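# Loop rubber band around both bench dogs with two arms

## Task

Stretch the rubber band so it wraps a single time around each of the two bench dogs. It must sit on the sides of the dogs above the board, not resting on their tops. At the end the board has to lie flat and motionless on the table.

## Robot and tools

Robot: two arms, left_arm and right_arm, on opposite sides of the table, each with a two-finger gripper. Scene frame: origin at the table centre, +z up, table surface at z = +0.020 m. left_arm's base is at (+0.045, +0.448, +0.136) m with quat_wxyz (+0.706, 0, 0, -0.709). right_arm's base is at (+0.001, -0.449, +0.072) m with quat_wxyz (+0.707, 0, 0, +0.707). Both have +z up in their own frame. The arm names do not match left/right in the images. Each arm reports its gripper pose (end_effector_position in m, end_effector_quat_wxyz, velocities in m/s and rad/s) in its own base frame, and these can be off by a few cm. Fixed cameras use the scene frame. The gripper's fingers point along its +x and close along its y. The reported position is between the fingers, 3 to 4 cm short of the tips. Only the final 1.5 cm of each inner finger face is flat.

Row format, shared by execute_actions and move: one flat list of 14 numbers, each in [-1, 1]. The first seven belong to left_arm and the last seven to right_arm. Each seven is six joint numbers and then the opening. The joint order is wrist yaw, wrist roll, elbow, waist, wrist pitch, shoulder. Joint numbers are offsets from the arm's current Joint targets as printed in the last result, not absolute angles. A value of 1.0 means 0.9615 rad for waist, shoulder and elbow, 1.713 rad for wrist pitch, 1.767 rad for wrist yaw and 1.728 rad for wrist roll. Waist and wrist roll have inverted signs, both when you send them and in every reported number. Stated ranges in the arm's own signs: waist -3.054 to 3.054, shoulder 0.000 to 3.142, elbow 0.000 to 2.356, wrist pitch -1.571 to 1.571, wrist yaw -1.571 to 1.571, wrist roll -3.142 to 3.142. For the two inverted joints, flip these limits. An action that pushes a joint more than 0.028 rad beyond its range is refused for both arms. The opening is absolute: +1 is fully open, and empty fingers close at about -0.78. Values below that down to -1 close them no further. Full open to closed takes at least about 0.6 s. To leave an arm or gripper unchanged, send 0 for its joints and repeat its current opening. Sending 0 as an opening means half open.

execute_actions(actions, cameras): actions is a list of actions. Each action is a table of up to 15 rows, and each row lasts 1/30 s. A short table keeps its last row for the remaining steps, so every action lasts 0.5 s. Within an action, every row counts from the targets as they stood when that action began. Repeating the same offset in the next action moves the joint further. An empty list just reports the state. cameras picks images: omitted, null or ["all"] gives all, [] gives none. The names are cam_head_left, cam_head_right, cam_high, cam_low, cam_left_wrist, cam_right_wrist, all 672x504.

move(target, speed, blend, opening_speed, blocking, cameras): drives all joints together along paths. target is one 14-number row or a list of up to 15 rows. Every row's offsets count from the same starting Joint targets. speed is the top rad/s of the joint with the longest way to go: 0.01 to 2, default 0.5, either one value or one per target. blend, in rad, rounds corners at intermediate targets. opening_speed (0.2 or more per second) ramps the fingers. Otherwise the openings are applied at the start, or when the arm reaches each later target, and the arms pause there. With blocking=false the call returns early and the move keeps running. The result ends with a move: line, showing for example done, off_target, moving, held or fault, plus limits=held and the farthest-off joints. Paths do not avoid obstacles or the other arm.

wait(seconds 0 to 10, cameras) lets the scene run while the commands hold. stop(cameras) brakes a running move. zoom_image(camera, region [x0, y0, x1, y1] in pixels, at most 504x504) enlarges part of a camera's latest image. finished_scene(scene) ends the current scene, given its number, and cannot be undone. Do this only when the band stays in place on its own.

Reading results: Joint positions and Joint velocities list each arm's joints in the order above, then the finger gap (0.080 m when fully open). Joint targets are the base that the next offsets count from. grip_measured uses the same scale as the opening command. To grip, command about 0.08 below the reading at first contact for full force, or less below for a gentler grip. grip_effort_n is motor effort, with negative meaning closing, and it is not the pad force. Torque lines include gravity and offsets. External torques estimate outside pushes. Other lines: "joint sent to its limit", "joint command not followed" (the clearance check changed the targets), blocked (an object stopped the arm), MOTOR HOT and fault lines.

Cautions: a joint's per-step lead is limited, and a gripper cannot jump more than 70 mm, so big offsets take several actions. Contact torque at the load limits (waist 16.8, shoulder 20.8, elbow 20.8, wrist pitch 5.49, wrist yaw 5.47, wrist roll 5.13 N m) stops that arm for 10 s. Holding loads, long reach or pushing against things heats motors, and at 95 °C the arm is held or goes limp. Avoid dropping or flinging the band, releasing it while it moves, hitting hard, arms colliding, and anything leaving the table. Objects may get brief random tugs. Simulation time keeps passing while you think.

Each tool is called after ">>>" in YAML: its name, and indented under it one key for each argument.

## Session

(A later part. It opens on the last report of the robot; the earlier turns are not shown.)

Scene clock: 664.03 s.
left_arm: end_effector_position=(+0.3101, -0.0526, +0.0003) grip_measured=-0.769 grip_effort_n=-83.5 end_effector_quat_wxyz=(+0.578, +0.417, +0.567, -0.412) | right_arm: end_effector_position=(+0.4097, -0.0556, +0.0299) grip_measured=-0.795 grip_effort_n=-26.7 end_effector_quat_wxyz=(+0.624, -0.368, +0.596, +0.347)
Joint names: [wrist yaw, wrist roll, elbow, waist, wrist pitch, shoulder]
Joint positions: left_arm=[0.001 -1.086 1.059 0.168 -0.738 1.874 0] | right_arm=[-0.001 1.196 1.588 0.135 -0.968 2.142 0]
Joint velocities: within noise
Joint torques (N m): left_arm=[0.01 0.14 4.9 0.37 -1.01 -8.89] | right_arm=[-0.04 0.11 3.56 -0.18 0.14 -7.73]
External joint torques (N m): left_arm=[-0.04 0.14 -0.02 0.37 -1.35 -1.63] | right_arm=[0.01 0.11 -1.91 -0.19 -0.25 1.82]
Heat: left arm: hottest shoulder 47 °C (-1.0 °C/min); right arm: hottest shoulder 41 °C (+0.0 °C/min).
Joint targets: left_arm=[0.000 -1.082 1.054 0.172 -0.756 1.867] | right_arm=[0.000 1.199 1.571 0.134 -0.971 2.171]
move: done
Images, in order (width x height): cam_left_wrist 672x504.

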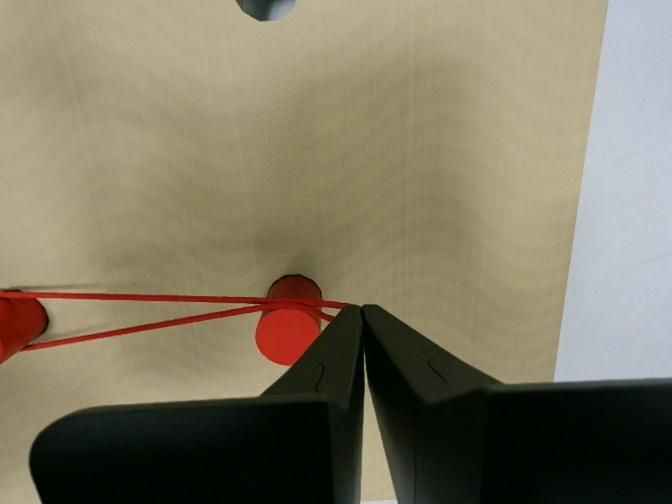

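>>> move:
  target: [0,0,0.010,0,-0.011,-0.004,-0.92,0,0,0,0,0,0,-0.8]
  speed: 0.04
  cameras: ["cam_left_wrist"]

>>> zoom_image:
  camera: "cam_left_wrist"
  region: [180, 230, 400, 390]

Scene clock: 676.60 s.
left_arm: end_effector_position=(+0.3087, -0.0519, +0.0028) grip_measured=-0.769 grip_effort_n=-83.5 end_effector_quat_wxyz=(+0.575, +0.417, +0.571, -0.413) | right_arm: end_effector_position=(+0.4097, -0.0556, +0.0299) grip_measured=-0.795 grip_effort_n=-26.3 end_effector_quat_wxyz=(+0.624, -0.368, +0.596, +0.347)
Joint names: [wrist yaw, wrist roll, elbow, waist, wrist pitch, shoulder]
Joint positions: left_arm=[-0.003 -1.086 1.067 0.168 -0.759 1.871 0] | right_arm=[-0.001 1.196 1.588 0.135 -0.968 2.142 0]
Joint velocities: within noise
Joint torques (N m): left_arm=[0.15 0.13 5.19 0.44 -0.96 -8.98] | right_arm=[-0.03 0.09 3.62 -0.13 0.13 -7.75]
External joint torques (N m): left_arm=[0.11 0.13 0.27 0.44 -1.28 -1.78] | right_arm=[0.03 0.1 -1.98 -0.17 -0.27 2.02]
Heat: left arm: hottest shoulder 46 °C (+1.0 °C/min); right arm: hottest shoulder 41 °C (+0.0 °C/min).
Joint targets: left_arm=[0.000 -1.082 1.064 0.172 -0.776 1.863] | right_arm=[0.000 1.199 1.571 0.134 -0.971 2.171]
move: done
Images, in order (width x height): cam_left_wrist 672x504.

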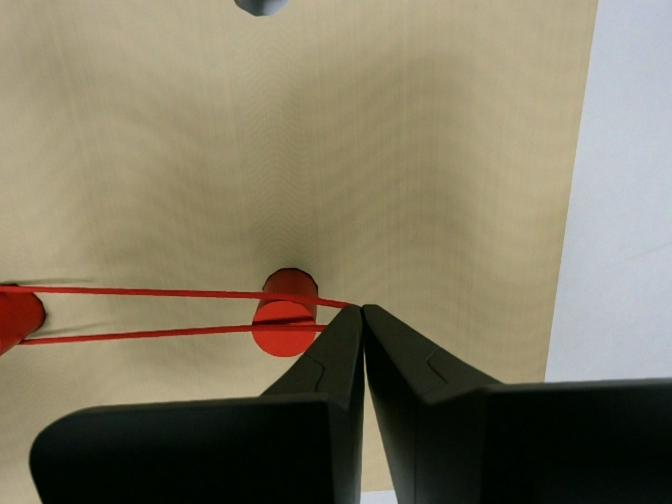

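Scaled by 2.291 from the camera's 672x504 image, which has a finer 960x720 frame.

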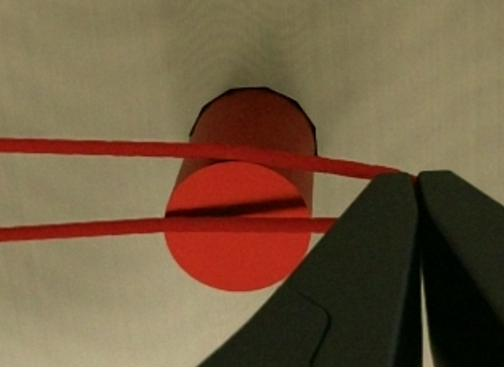

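>>> move:
  target: [0,-0.007,-0.027,-0.016,0.022,0.009,-0.92,0,0,0,0,0,0,-0.8]
  speed: 0.04
  cameras: ["cam_left_wrist"]

>>> zoom_image:
  camera: "cam_left_wrist"
  region: [180, 230, 400, 390]

Scene clock: 683.27 s.
left_arm: end_effector_position=(+0.3111, -0.0499, +0.0003) grip_measured=-0.769 grip_effort_n=-83.5 end_effector_quat_wxyz=(+0.580, +0.420, +0.565, -0.410) | right_arm: end_effector_position=(+0.4097, -0.0556, +0.0299) grip_measured=-0.795 grip_effort_n=-26.7 end_effector_quat_wxyz=(+0.624, -0.368, +0.596, +0.347)
Joint names: [wrist yaw, wrist roll, elbow, waist, wrist pitch, shoulder]
Joint positions: left_arm=[-0.003 -1.093 1.055 0.16 -0.73 1.871 0] | right_arm=[-0.001 1.196 1.588 0.135 -0.968 2.142 0]
Joint velocities: within noise
Joint torques (N m): left_arm=[0.17 -0.03 3.48 -0.35 -0.31 -7.89] | right_arm=[-0.02 0.09 3.59 -0.17 0.14 -7.79]
External joint torques (N m): left_arm=[0.12 -0.03 -1.51 -0.41 -0.69 -0.65] | right_arm=[0.03 0.1 -1.97 -0.22 -0.27 1.86]
Heat: left arm: hottest shoulder 46 °C (+1.0 °C/min); right arm: hottest shoulder 41 °C (+0.0 °C/min).
Joint targets: left_arm=[0.000 -1.094 1.038 0.157 -0.738 1.872] | right_arm=[0.000 1.199 1.571 0.134 -0.971 2.171]
move: done
Images, in order (width x height): cam_left_wrist 672x504.

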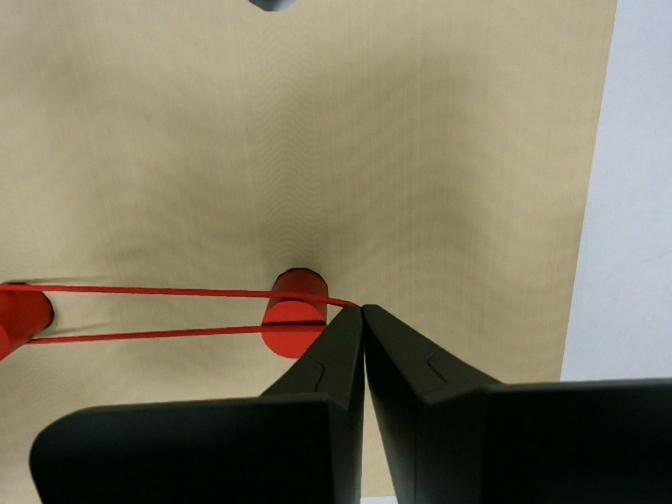

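Scaled by 2.291 from the camera's 672x504 image, which has a finer 960x720 frame.

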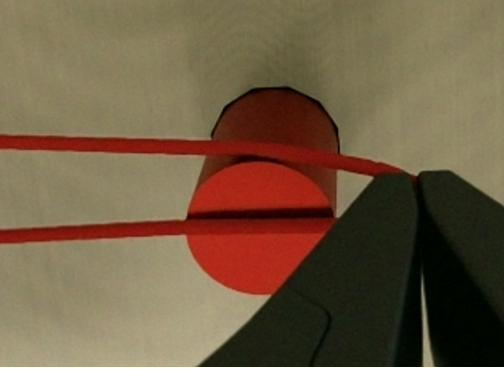

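>>> move:
  target: [0,-0.008,-0.030,-0.017,0.024,0.012,-0.92,0,0,0,0,0,0,-0.8]
  speed: 0.04
  cameras: ["cam_left_wrist"]

>>> zoom_image:
  camera: "cam_left_wrist"
  region: [180, 230, 400, 390]

Scene clock: 690.37 s.
left_arm: end_effector_position=(+0.3106, -0.0459, -0.0054) grip_measured=-0.769 grip_effort_n=-83.5 end_effector_quat_wxyz=(+0.584, +0.422, +0.561, -0.408) | right_arm: end_effector_position=(+0.4097, -0.0556, +0.0299) grip_measured=-0.795 grip_effort_n=-26.7 end_effector_quat_wxyz=(+0.624, -0.368, +0.596, +0.347)
Joint names: [wrist yaw, wrist roll, elbow, waist, wrist pitch, shoulder]
Joint positions: left_arm=[-0.003 -1.108 1.028 0.148 -0.69 1.871 0] | right_arm=[-0.001 1.196 1.588 0.135 -0.968 2.142 0]
Joint velocities: within noise
Joint torques (N m): left_arm=[0.16 -0.02 3.23 -0.7 -0.25 -6.41] | right_arm=[-0.02 0.08 3.53 -0.14 0.14 -7.73]
External joint torques (N m): left_arm=[0.11 -0.03 -1.68 -0.76 -0.63 0.76] | right_arm=[0.03 0.08 -1.92 -0.14 -0.23 1.82]
Heat: left arm: hottest shoulder 46 °C (+1.0 °C/min); right arm: hottest shoulder 41 °C (+0.0 °C/min).
Joint targets: left_arm=[0.000 -1.108 1.009 0.140 -0.697 1.884] | right_arm=[0.000 1.199 1.571 0.134 -0.971 2.171]
move: done
Images, in order (width x height): cam_left_wrist 672x504.

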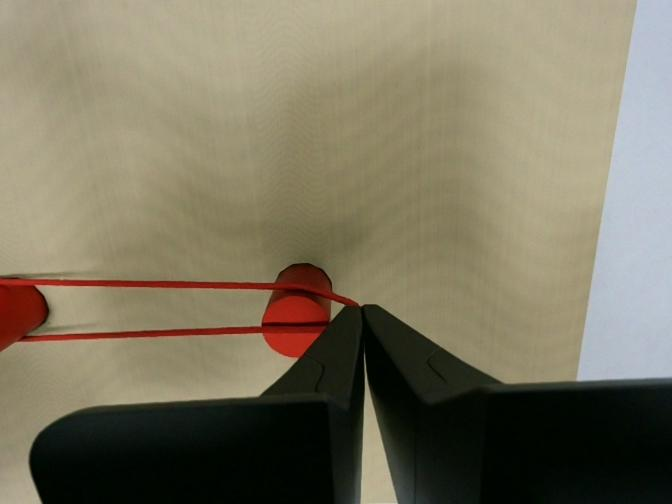

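Scaled by 2.291 from the camera's 672x504 image, which has a finer 960x720 frame.

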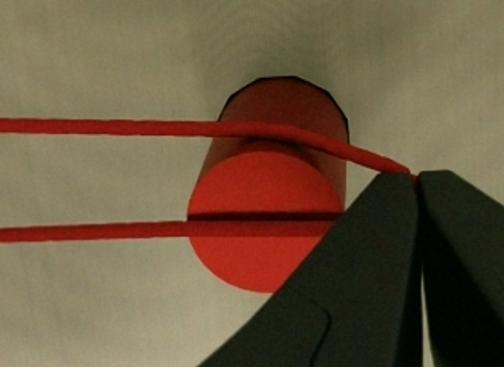

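>>> move:
  target: [0,-0.014,-0.045,-0.030,0.022,-0.006,-0.92,0,0,0,0,0,0,-0.8]
  speed: 0.04
  cameras: ["cam_left_wrist"]

>>> zoom_image:
  camera: "cam_left_wrist"
  region: [180, 230, 400, 390]

Scene clock: 697.40 s.
left_arm: end_effector_position=(+0.3084, -0.0386, -0.0124) grip_measured=-0.769 grip_effort_n=-83.5 end_effector_quat_wxyz=(+0.586, +0.423, +0.558, -0.408) | right_arm: end_effector_position=(+0.4097, -0.0556, +0.0299) grip_measured=-0.795 grip_effort_n=-26.7 end_effector_quat_wxyz=(+0.624, -0.368, +0.596, +0.347)
Joint names: [wrist yaw, wrist roll, elbow, waist, wrist pitch, shoulder]
Joint positions: left_arm=[0.001 -1.132 0.993 0.124 -0.647 1.871 0] | right_arm=[-0.001 1.196 1.588 0.135 -0.968 2.142 0]
Joint velocities: within noise
Joint torques (N m): left_arm=[0.02 -0.01 2.2 -1.07 -0.62 -7.04] | right_arm=[-0.03 0.11 3.67 -0.18 0.14 -7.76]
External joint torques (N m): left_arm=[-0.02 -0.01 -2.58 -1.06 -1.01 0.01] | right_arm=[0.01 0.11 -1.82 -0.21 -0.23 1.87]
Heat: left arm: hottest shoulder 45 °C (+0.0 °C/min); right arm: hottest shoulder 41 °C (+0.0 °C/min).
Joint targets: left_arm=[0.000 -1.132 0.966 0.112 -0.659 1.878] | right_arm=[0.000 1.199 1.571 0.134 -0.971 2.171]
move: done
Images, in order (width x height): cam_left_wrist 672x504.

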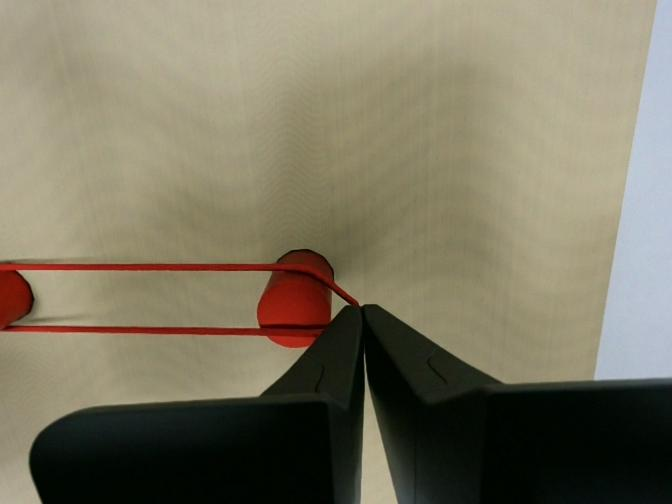

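Scaled by 2.291 from the camera's 672x504 image, which has a finer 960x720 frame.

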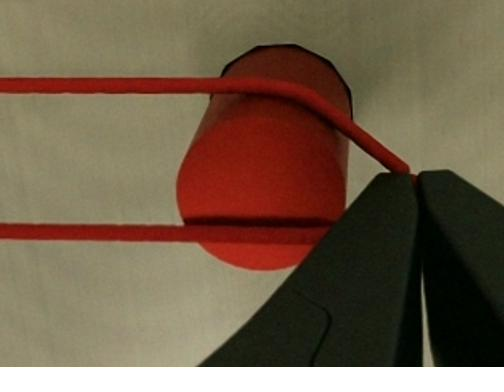

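Nearly over; again.

>>> move:
  target: [0,-0.014,-0.040,-0.030,0.020,-0.006,-0.92,0,0,0,0,0,0,-0.8]
  speed: 0.04
  cameras: ["cam_left_wrist","cam_low"]

>>> zoom_image:
  camera: "cam_left_wrist"
  region: [180, 230, 400, 390]

>>> zoom_image:
  camera: "cam_low"
  region: [230, 190, 330, 260]

Scene clock: 704.23 s.
left_arm: end_effector_position=(+0.3044, -0.0311, -0.0189) grip_measured=-0.769 grip_effort_n=-83.5 end_effector_quat_wxyz=(+0.589, +0.422, +0.555, -0.408) | right_arm: end_effector_position=(+0.4097, -0.0556, +0.0299) grip_measured=-0.795 grip_effort_n=-27.2 end_effector_quat_wxyz=(+0.624, -0.368, +0.596, +0.347)
Joint names: [wrist yaw, wrist roll, elbow, waist, wrist pitch, shoulder]
Joint positions: left_arm=[0.007 -1.157 0.956 0.098 -0.607 1.867 0] | right_arm=[-0.001 1.196 1.588 0.135 -0.968 2.142 0]
Joint velocities: within noise
Joint torques (N m): left_arm=[-0.23 -0.01 1.98 -1.42 -0.95 -7.15] | right_arm=[-0.01 0.1 3.6 -0.16 0.13 -7.73]
External joint torques (N m): left_arm=[-0.28 -0.01 -2.65 -1.41 -1.33 -0.21] | right_arm=[0.04 0.11 -1.99 -0.18 -0.29 1.95]
Heat: left arm: hottest shoulder 45 °C (-1.0 °C/min); right arm: hottest shoulder 41 °C (+0.0 °C/min).
Joint targets: left_arm=[0.000 -1.157 0.927 0.083 -0.625 1.872] | right_arm=[0.000 1.199 1.571 0.134 -0.971 2.171]
move: done
Images, in order (width x height): cam_low 672x504, cam_left_wrist 672x504.

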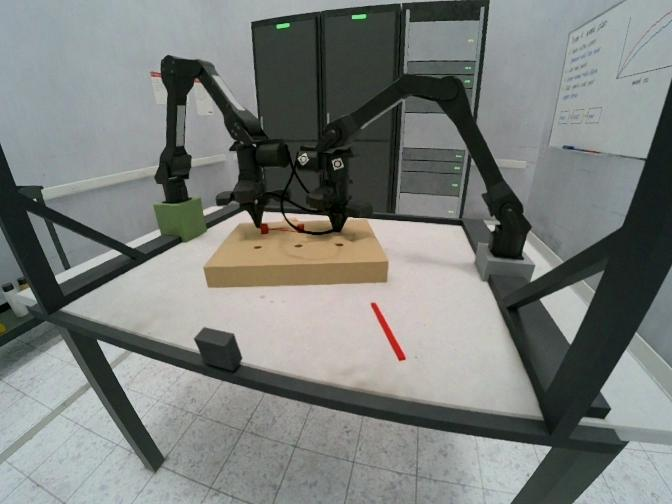

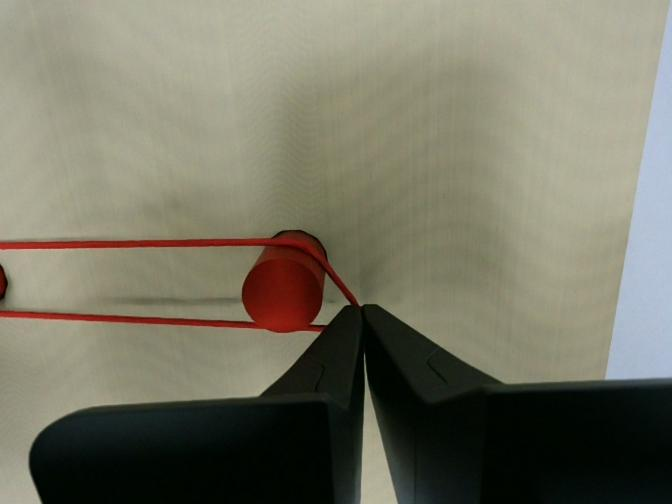

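Scaled by 2.291 from the camera's 672x504 image, which has a finer 960x720 frame.

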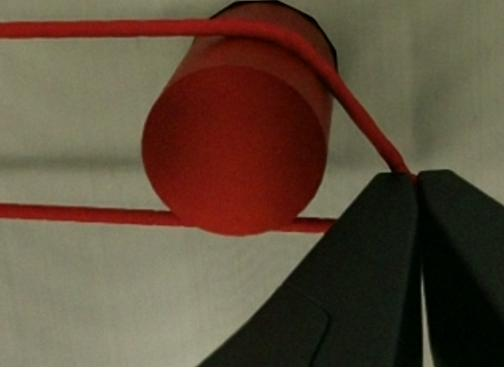

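Scaled by 5.040 from the camera's 672x504 image, which has a finer 960x720 frame.

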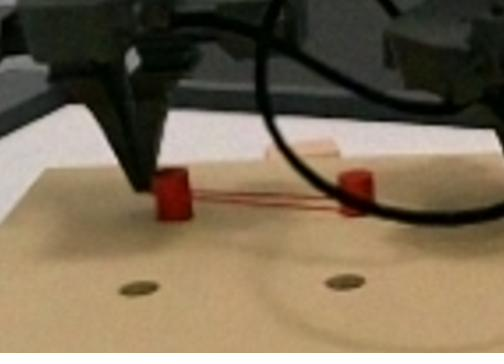

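>>> move:
  target:
    - [0,0,-0.026,0,0.030,0.027,-0.92,0,0,0,0,0,0,-0.8]
    - [0,0.020,0.004,0.036,0.026,0.048,-0.92,0,0,0,0,0,0,-0.8]
  speed: 0.05
  cameras: ["cam_left_wrist","cam_low"]

>>> zoom_image:
  camera: "cam_left_wrist"
  region: [180, 230, 400, 390]

>>> zoom_image:
  camera: "cam_low"
  region: [230, 190, 330, 260]

Scene clock: 716.97 s.
left_arm: end_effector_position=(+0.3052, -0.0364, -0.0279) grip_measured=-0.769 grip_effort_n=-83.5 end_effector_quat_wxyz=(+0.593, +0.420, +0.556, -0.403) | right_arm: end_effector_position=(+0.4097, -0.0556, +0.0299) grip_measured=-0.795 grip_effort_n=-26.7 end_effector_quat_wxyz=(+0.624, -0.368, +0.596, +0.347)
Joint names: [wrist yaw, wrist roll, elbow, waist, wrist pitch, shoulder]
Joint positions: left_arm=[0.004 -1.127 0.944 0.117 -0.566 1.892 0] | right_arm=[-0.001 1.196 1.588 0.135 -0.968 2.142 0]
Joint velocities: within noise
Joint torques (N m): left_arm=[-0.1 0.19 3.63 0.08 -0.74 -4.56] | right_arm=[-0.04 0.11 3.58 -0.18 0.15 -7.72]
External joint torques (N m): left_arm=[-0.15 0.19 -0.93 0.08 -1.15 2.43] | right_arm=[0.01 0.11 -1.94 -0.17 -0.26 1.87]
Heat: left arm: hottest shoulder 44 °C (-2.0 °C/min); right arm: hottest shoulder 41 °C (+0.0 °C/min).
Joint targets: left_arm=[0.000 -1.122 0.931 0.117 -0.580 1.918] | right_arm=[0.000 1.199 1.571 0.134 -0.971 2.171]
move: done
Images, in order (width x height): cam_low 672x504, cam_left_wrist 672x504.

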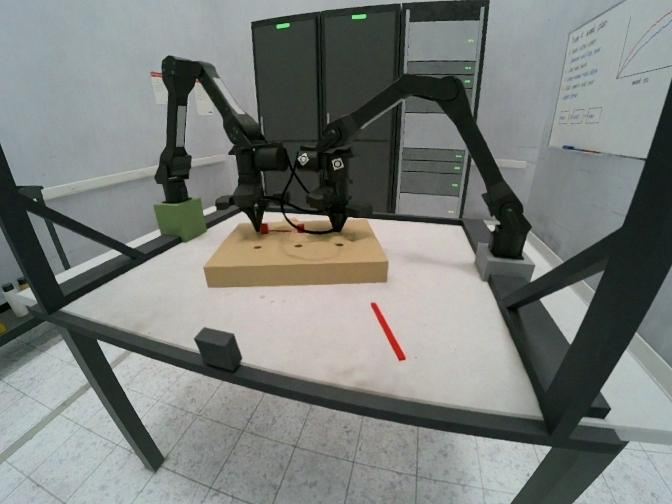

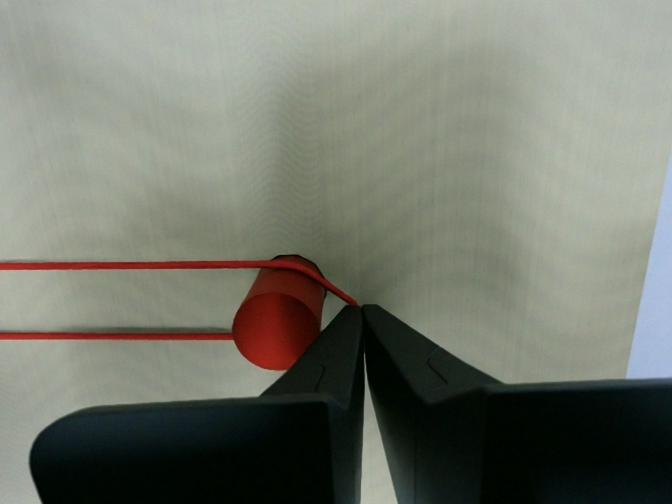

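Scaled by 2.291 from the camera's 672x504 image, which has a finer 960x720 frame.

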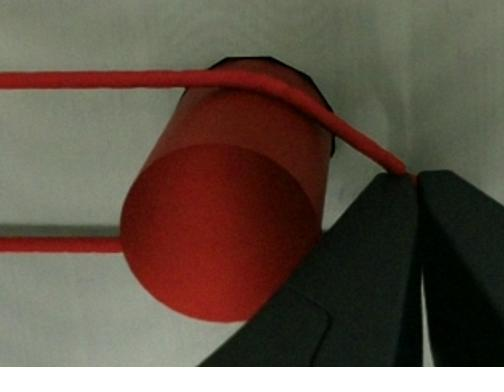

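Scaled by 5.040 from the camera's 672x504 image, which has a finer 960x720 frame.

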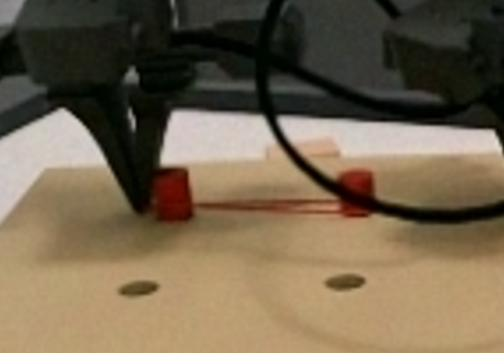

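>>> move:
  target: [0,0,0,0,0,0,-0.65,0,0,0,0,0,0,-0.8]
  opening_speed: 0.3
  cameras: ["cam_left_wrist","cam_low"]

>>> zoom_image:
  camera: "cam_left_wrist"
  region: [180, 230, 400, 390]

>>> zoom_image:
  camera: "cam_low"
  region: [230, 190, 330, 260]

Scene clock: 729.00 s.
left_arm: end_effector_position=(+0.3038, -0.0369, -0.0279) grip_measured=-0.655 grip_effort_n=18.4 end_effector_quat_wxyz=(+0.590, +0.420, +0.558, -0.405) | right_arm: end_effector_position=(+0.4097, -0.0556, +0.0299) grip_measured=-0.795 grip_effort_n=-26.3 end_effector_quat_wxyz=(+0.624, -0.368, +0.596, +0.347)
Joint names: [wrist yaw, wrist roll, elbow, waist, wrist pitch, shoulder]
Joint positions: left_arm=[0.004 -1.127 0.944 0.119 -0.572 1.892 0.006] | right_arm=[-0.001 1.196 1.588 0.135 -0.968 2.142 0]
Joint velocities: within noise
Joint torques (N m): left_arm=[-0.08 0.18 3.57 -0.22 -0.3 -4.52] | right_arm=[-0.04 0.09 3.55 -0.13 0.14 -7.77]
External joint torques (N m): left_arm=[-0.13 0.18 -0.95 -0.26 -0.68 2.45] | right_arm=[0.01 0.1 -1.98 -0.14 -0.25 1.91]
Heat: left arm: hottest shoulder 42 °C (-4.1 °C/min); right arm: hottest shoulder 41 °C (+0.0 °C/min).
Joint targets: left_arm=[0.000 -1.122 0.931 0.117 -0.580 1.918] | right_arm=[0.000 1.199 1.571 0.134 -0.971 2.171]
move: done
Images, in order (width x height): cam_low 672x504, cam_left_wrist 672x504.

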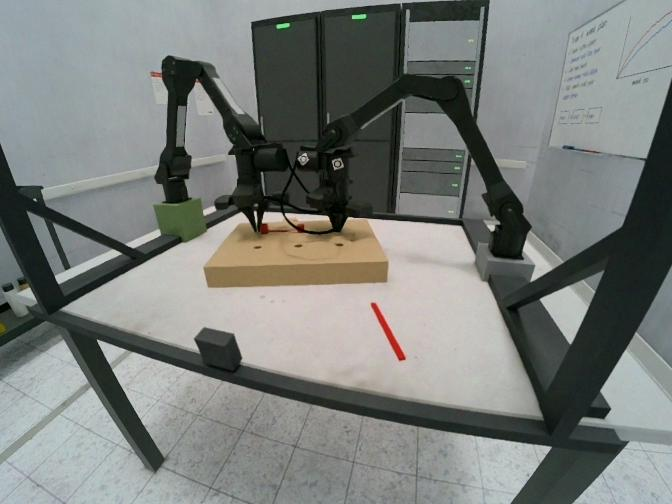

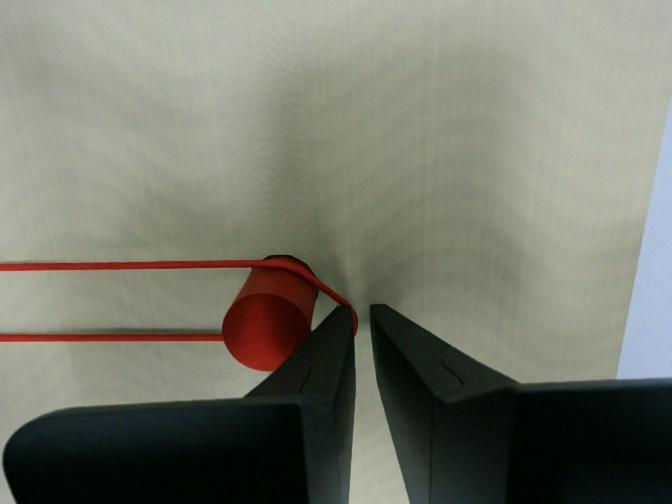

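Scaled by 2.291 from the camera's 672x504 image, which has a finer 960x720 frame.

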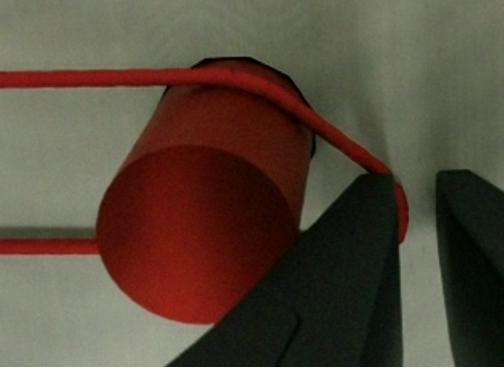

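Scaled by 5.040 from the camera's 672x504 image, which has a finer 960x720 frame.

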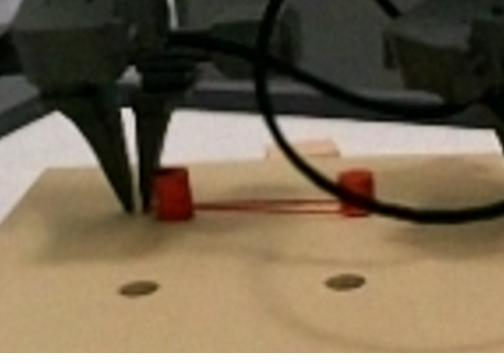

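>>> move:
  target: [0,0,0.037,0,-0.038,-0.030,-0.65,0,0,0,0,0,0,-0.8]
  speed: 0.04
  cameras: ["cam_left_wrist","cam_low"]

>>> zoom_image:
  camera: "cam_left_wrist"
  region: [180, 230, 400, 390]

>>> zoom_image:
  camera: "cam_low"
  region: [230, 190, 330, 260]

Scene clock: 739.93 s.
left_arm: end_effector_position=(+0.2935, -0.0359, -0.0261) grip_measured=-0.654 grip_effort_n=16.5 end_effector_quat_wxyz=(+0.572, +0.410, +0.576, -0.415) | right_arm: end_effector_position=(+0.4097, -0.0556, +0.0299) grip_measured=-0.795 grip_effort_n=-26.7 end_effector_quat_wxyz=(+0.624, -0.368, +0.596, +0.347)
Joint names: [wrist yaw, wrist roll, elbow, waist, wrist pitch, shoulder]
Joint positions: left_arm=[0.004 -1.127 0.958 0.12 -0.643 1.894 0.006] | right_arm=[-0.001 1.196 1.588 0.135 -0.968 2.142 0]
Joint velocities: within noise
Joint torques (N m): left_arm=[-0.1 0.15 6.02 -0.33 -0.06 -8.32] | right_arm=[-0.02 0.1 3.55 -0.16 0.13 -7.71]
External joint torques (N m): left_arm=[-0.14 0.16 1.5 -0.28 -0.38 -1.37] | right_arm=[0.03 0.1 -1.94 -0.16 -0.26 1.85]
Heat: left arm: hottest shoulder 41 °C (-5.1 °C/min); right arm: hottest shoulder 41 °C (+0.0 °C/min).
Joint targets: left_arm=[0.000 -1.122 0.966 0.117 -0.645 1.889] | right_arm=[0.000 1.199 1.571 0.134 -0.971 2.171]
move: done
Images, in order (width x height): cam_low 672x504, cam_left_wrist 672x504.

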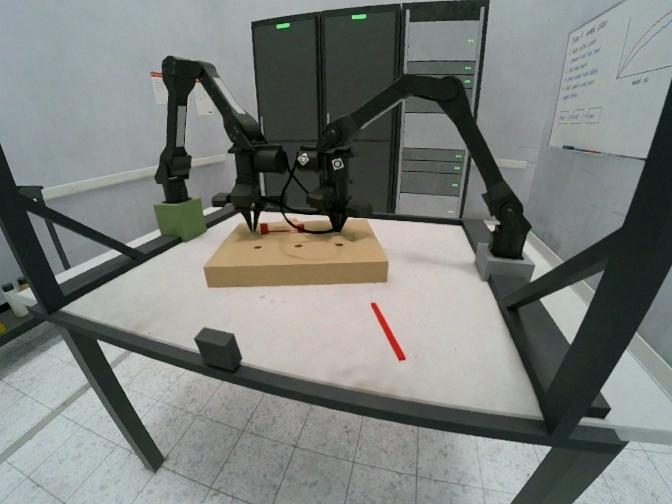

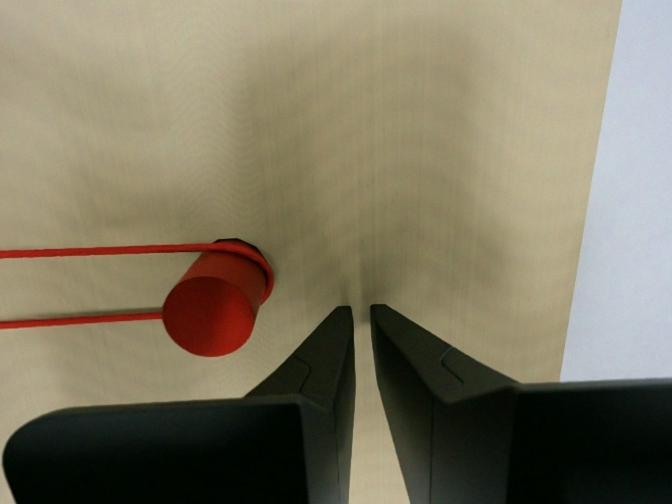

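Scaled by 2.291 from the camera's 672x504 image, which has a finer 960x720 frame.

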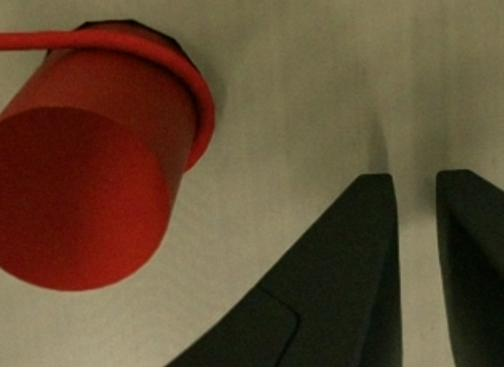

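Scaled by 5.040 from the camera's 672x504 image, which has a finer 960x720 frame.

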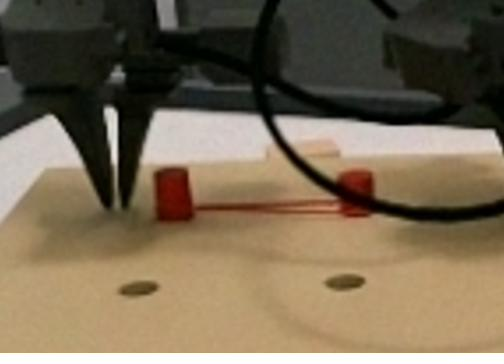

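Beautiful. Retract the left arm, then the right.

>>> move:
  target:
    - [0,0,0.03,0,0,-0.06,-0.65,0,0,0,0,0,0,-0.8]
    - [0,0,0.1,0,0,-0.3,-0.65,0,0,0,0,0,0,-0.8]
    - [0,0,0.1,0,0,-0.3,-0.65,0,0,0.035,0,-0.0316,-0.0213,-0.8]
    - [0,0,0.1,0,0,-0.3,-0.65,0,0,0.06,0,-0.06,-0.07,-0.8]
    - [0,0,0.1,0,0,-0.3,-0.65,0,0,0.06,0,-0.06,-0.13,-0.8]
  speed: [0.1,0.3,0.06,0.06,0.06]
  blend: 0.02

>>> zoom_image:
  camera: "cam_low"
  region: [200, 170, 400, 300]

Scene clock: 750.73 s.
left_arm: end_effector_position=(+0.3215, -0.0393, +0.0195) grip_measured=-0.654 grip_effort_n=17.0 end_effector_quat_wxyz=(+0.621, +0.436, +0.524, -0.386) | right_arm: end_effector_position=(+0.4097, -0.0556, +0.0299) grip_measured=-0.795 grip_effort_n=-26.7 end_effector_quat_wxyz=(+0.624, -0.368, +0.596, +0.347)
Joint names: [wrist yaw, wrist roll, elbow, waist, wrist pitch, shoulder]
Joint positions: left_arm=[0.004 -1.126 1.003 0.12 -0.648 1.771 0.006] | right_arm=[-0.001 1.196 1.588 0.135 -0.968 2.142 0]
Joint velocities: within noise
Joint torques (N m): left_arm=[0.07 0 5.81 -0.05 0.5 -7.1] | right_arm=[-0.02 0.08 3.62 -0.11 0.13 -7.71]
External joint torques (N m): left_arm=[0.02 -0.01 0.55 -0.05 -0.07 -0.3] | right_arm=[0.04 0.09 -1.92 -0.03 -0.27 1.94]
Heat: left arm: hottest shoulder 43 °C (-3.0 °C/min); right arm: hottest shoulder 41 °C (+0.0 °C/min).
Joint targets: left_arm=[0.004 -1.126 1.001 0.120 -0.646 1.775] | right_arm=[0.000 1.199 1.571 0.134 -0.971 2.171]
move: held (left_arm; a check stopped the path), off_target (right_arm; braked when a check withheld steps of left_arm); path passed 1 of 5 targets; limits=held; left_arm: the shoulder is farthest, 0.170 rad from its target; right_arm: the wrist pitch is farthest, 0.106 rad from its target
joint command not followed: on one or more control steps a check withheld the commanded joint targets of the left arm, and it was not sent them on those steps.
cause: the commanded joint targets, or the way to them, would bring a part of the robot too close to another arm (a part of this arm just beyond the wrist roll and a part of the right arm just beyond the wrist pitch, at the place that arm is still heading or pushing toward).

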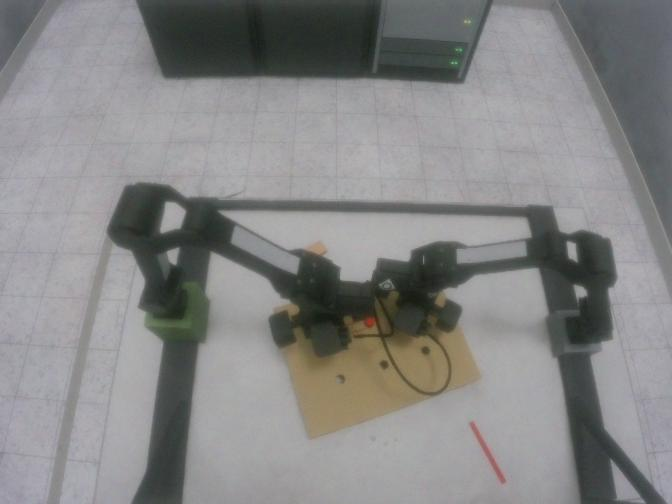

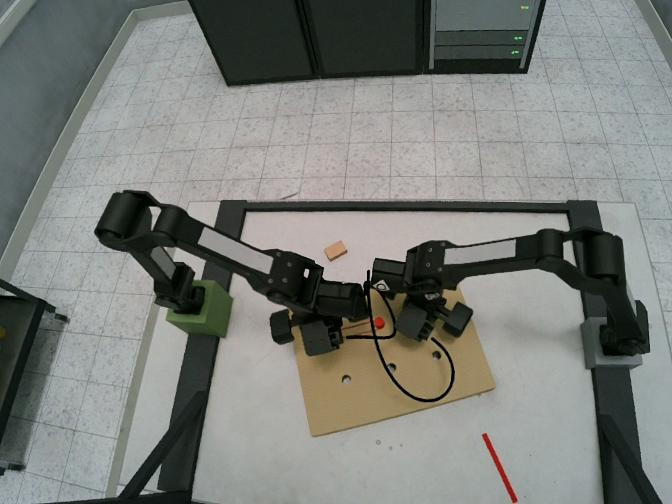

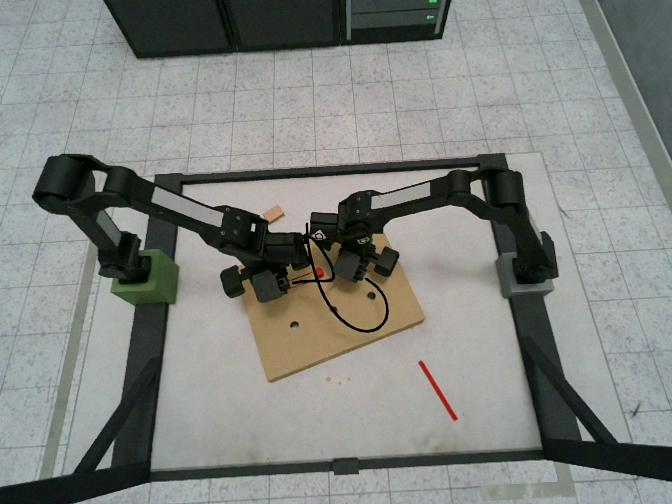

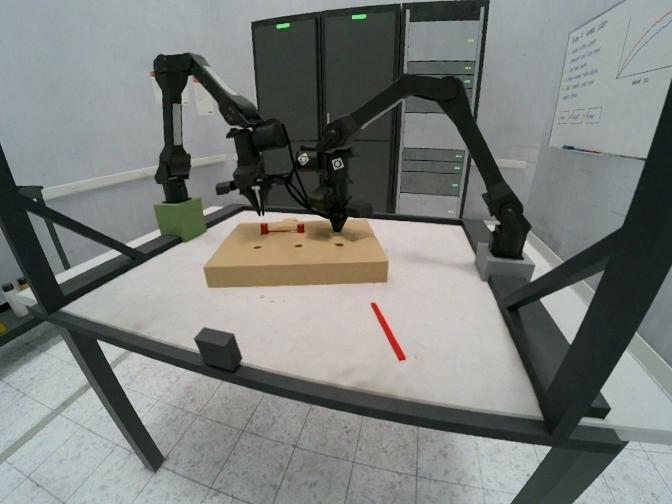

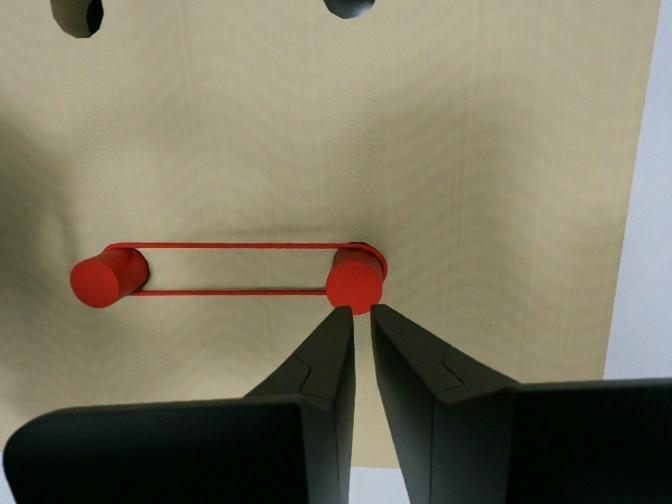

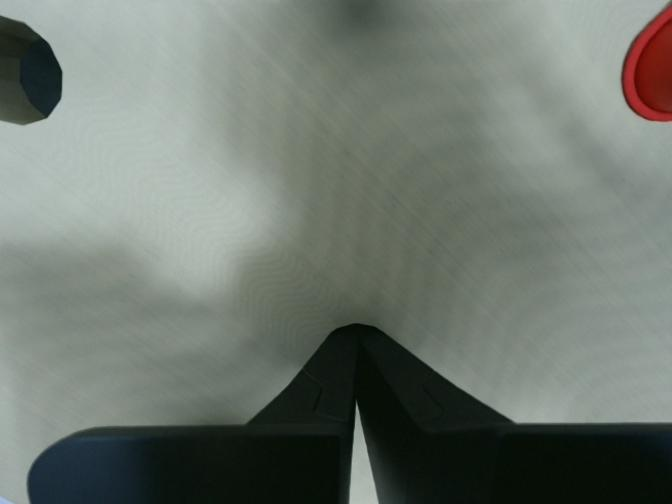

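Scaled by 2.520 from the camera's 672x504 image, which has a finer 960x720 frame.

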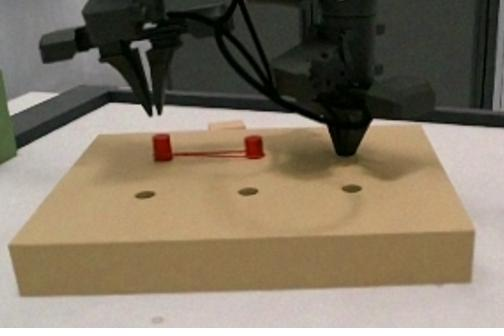

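>>> move:
  target:
    - [0,0,0,0,0,0,-0.65,0,0,0.035,0,-0.0316,-0.0213,-0.8]
    - [0,0,0,0,0,0,-0.65,0,0,0.07,0,-0.063,-0.06,-0.8]
    - [0,0,0,0,0,0,-0.65,0,0,0.10,0,-0.09,-0.14,-0.8]
  speed: 0.06
  blend: 0.02
  cameras: ["cam_low","cam_right_wrist","cam_left_wrist"]

>>> zoom_image:
  camera: "cam_low"
  region: [200, 170, 400, 300]

Scene clock: 766.57 s.
left_arm: end_effector_position=(+0.3215, -0.0399, +0.0195) grip_measured=-0.654 grip_effort_n=17.0 end_effector_quat_wxyz=(+0.621, +0.437, +0.524, -0.387) | right_arm: end_effector_position=(+0.3965, -0.0543, +0.0768) grip_measured=-0.795 grip_effort_n=-26.7 end_effector_quat_wxyz=(+0.621, -0.365, +0.600, +0.349)
Joint names: [wrist yaw, wrist roll, elbow, waist, wrist pitch, shoulder]
Joint positions: left_arm=[0.004 -1.126 1.003 0.122 -0.648 1.771 0.006] | right_arm=[-0.001 1.196 1.649 0.136 -1.126 2.057 0]
Joint velocities: within noise
Joint torques (N m): left_arm=[0.07 0 5.79 -0.19 0.49 -7.09] | right_arm=[-0.02 0.11 8.06 -0.19 0.37 -13.67]
External joint torques (N m): left_arm=[0.02 0 0.52 -0.17 -0.09 -0.3] | right_arm=[0.03 0.11 2.37 -0.16 0 -4.4]
Heat: left arm: hottest shoulder 43 °C (-1.0 °C/min); right arm: hottest shoulder 42 °C (+1.0 °C/min).
Joint targets: left_arm=[0.004 -1.126 1.001 0.120 -0.646 1.775] | right_arm=[0.000 1.199 1.667 0.134 -1.125 2.036]
move: done
Images, in order (width x height): cam_low 672x504, cam_left_wrist 672x504, cam_right_wrist 672x504.

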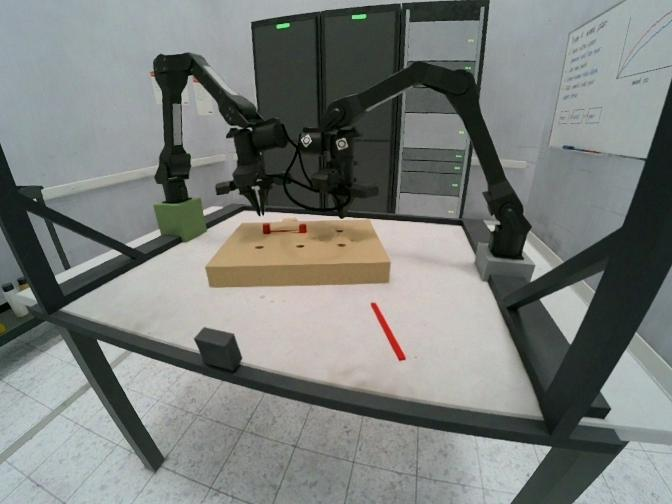

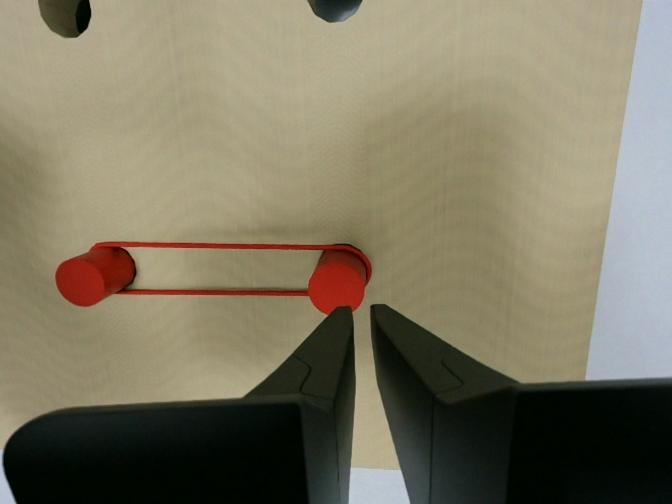

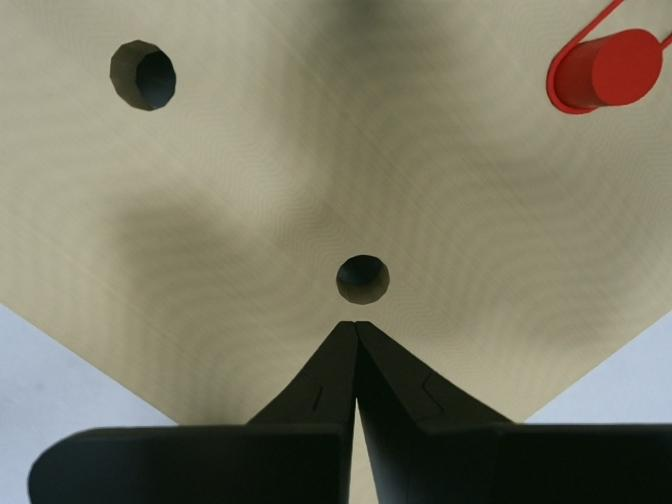

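Scaled by 2.520 from the camera's 672x504 image, which has a finer 960x720 frame.

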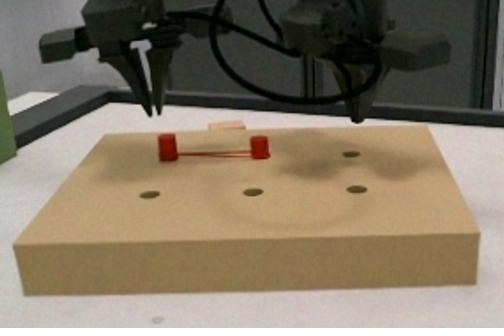

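Band low around both, board flat, hands clear.

>>> finished_scene:
  scene: 2

The scene is finished: the task was done.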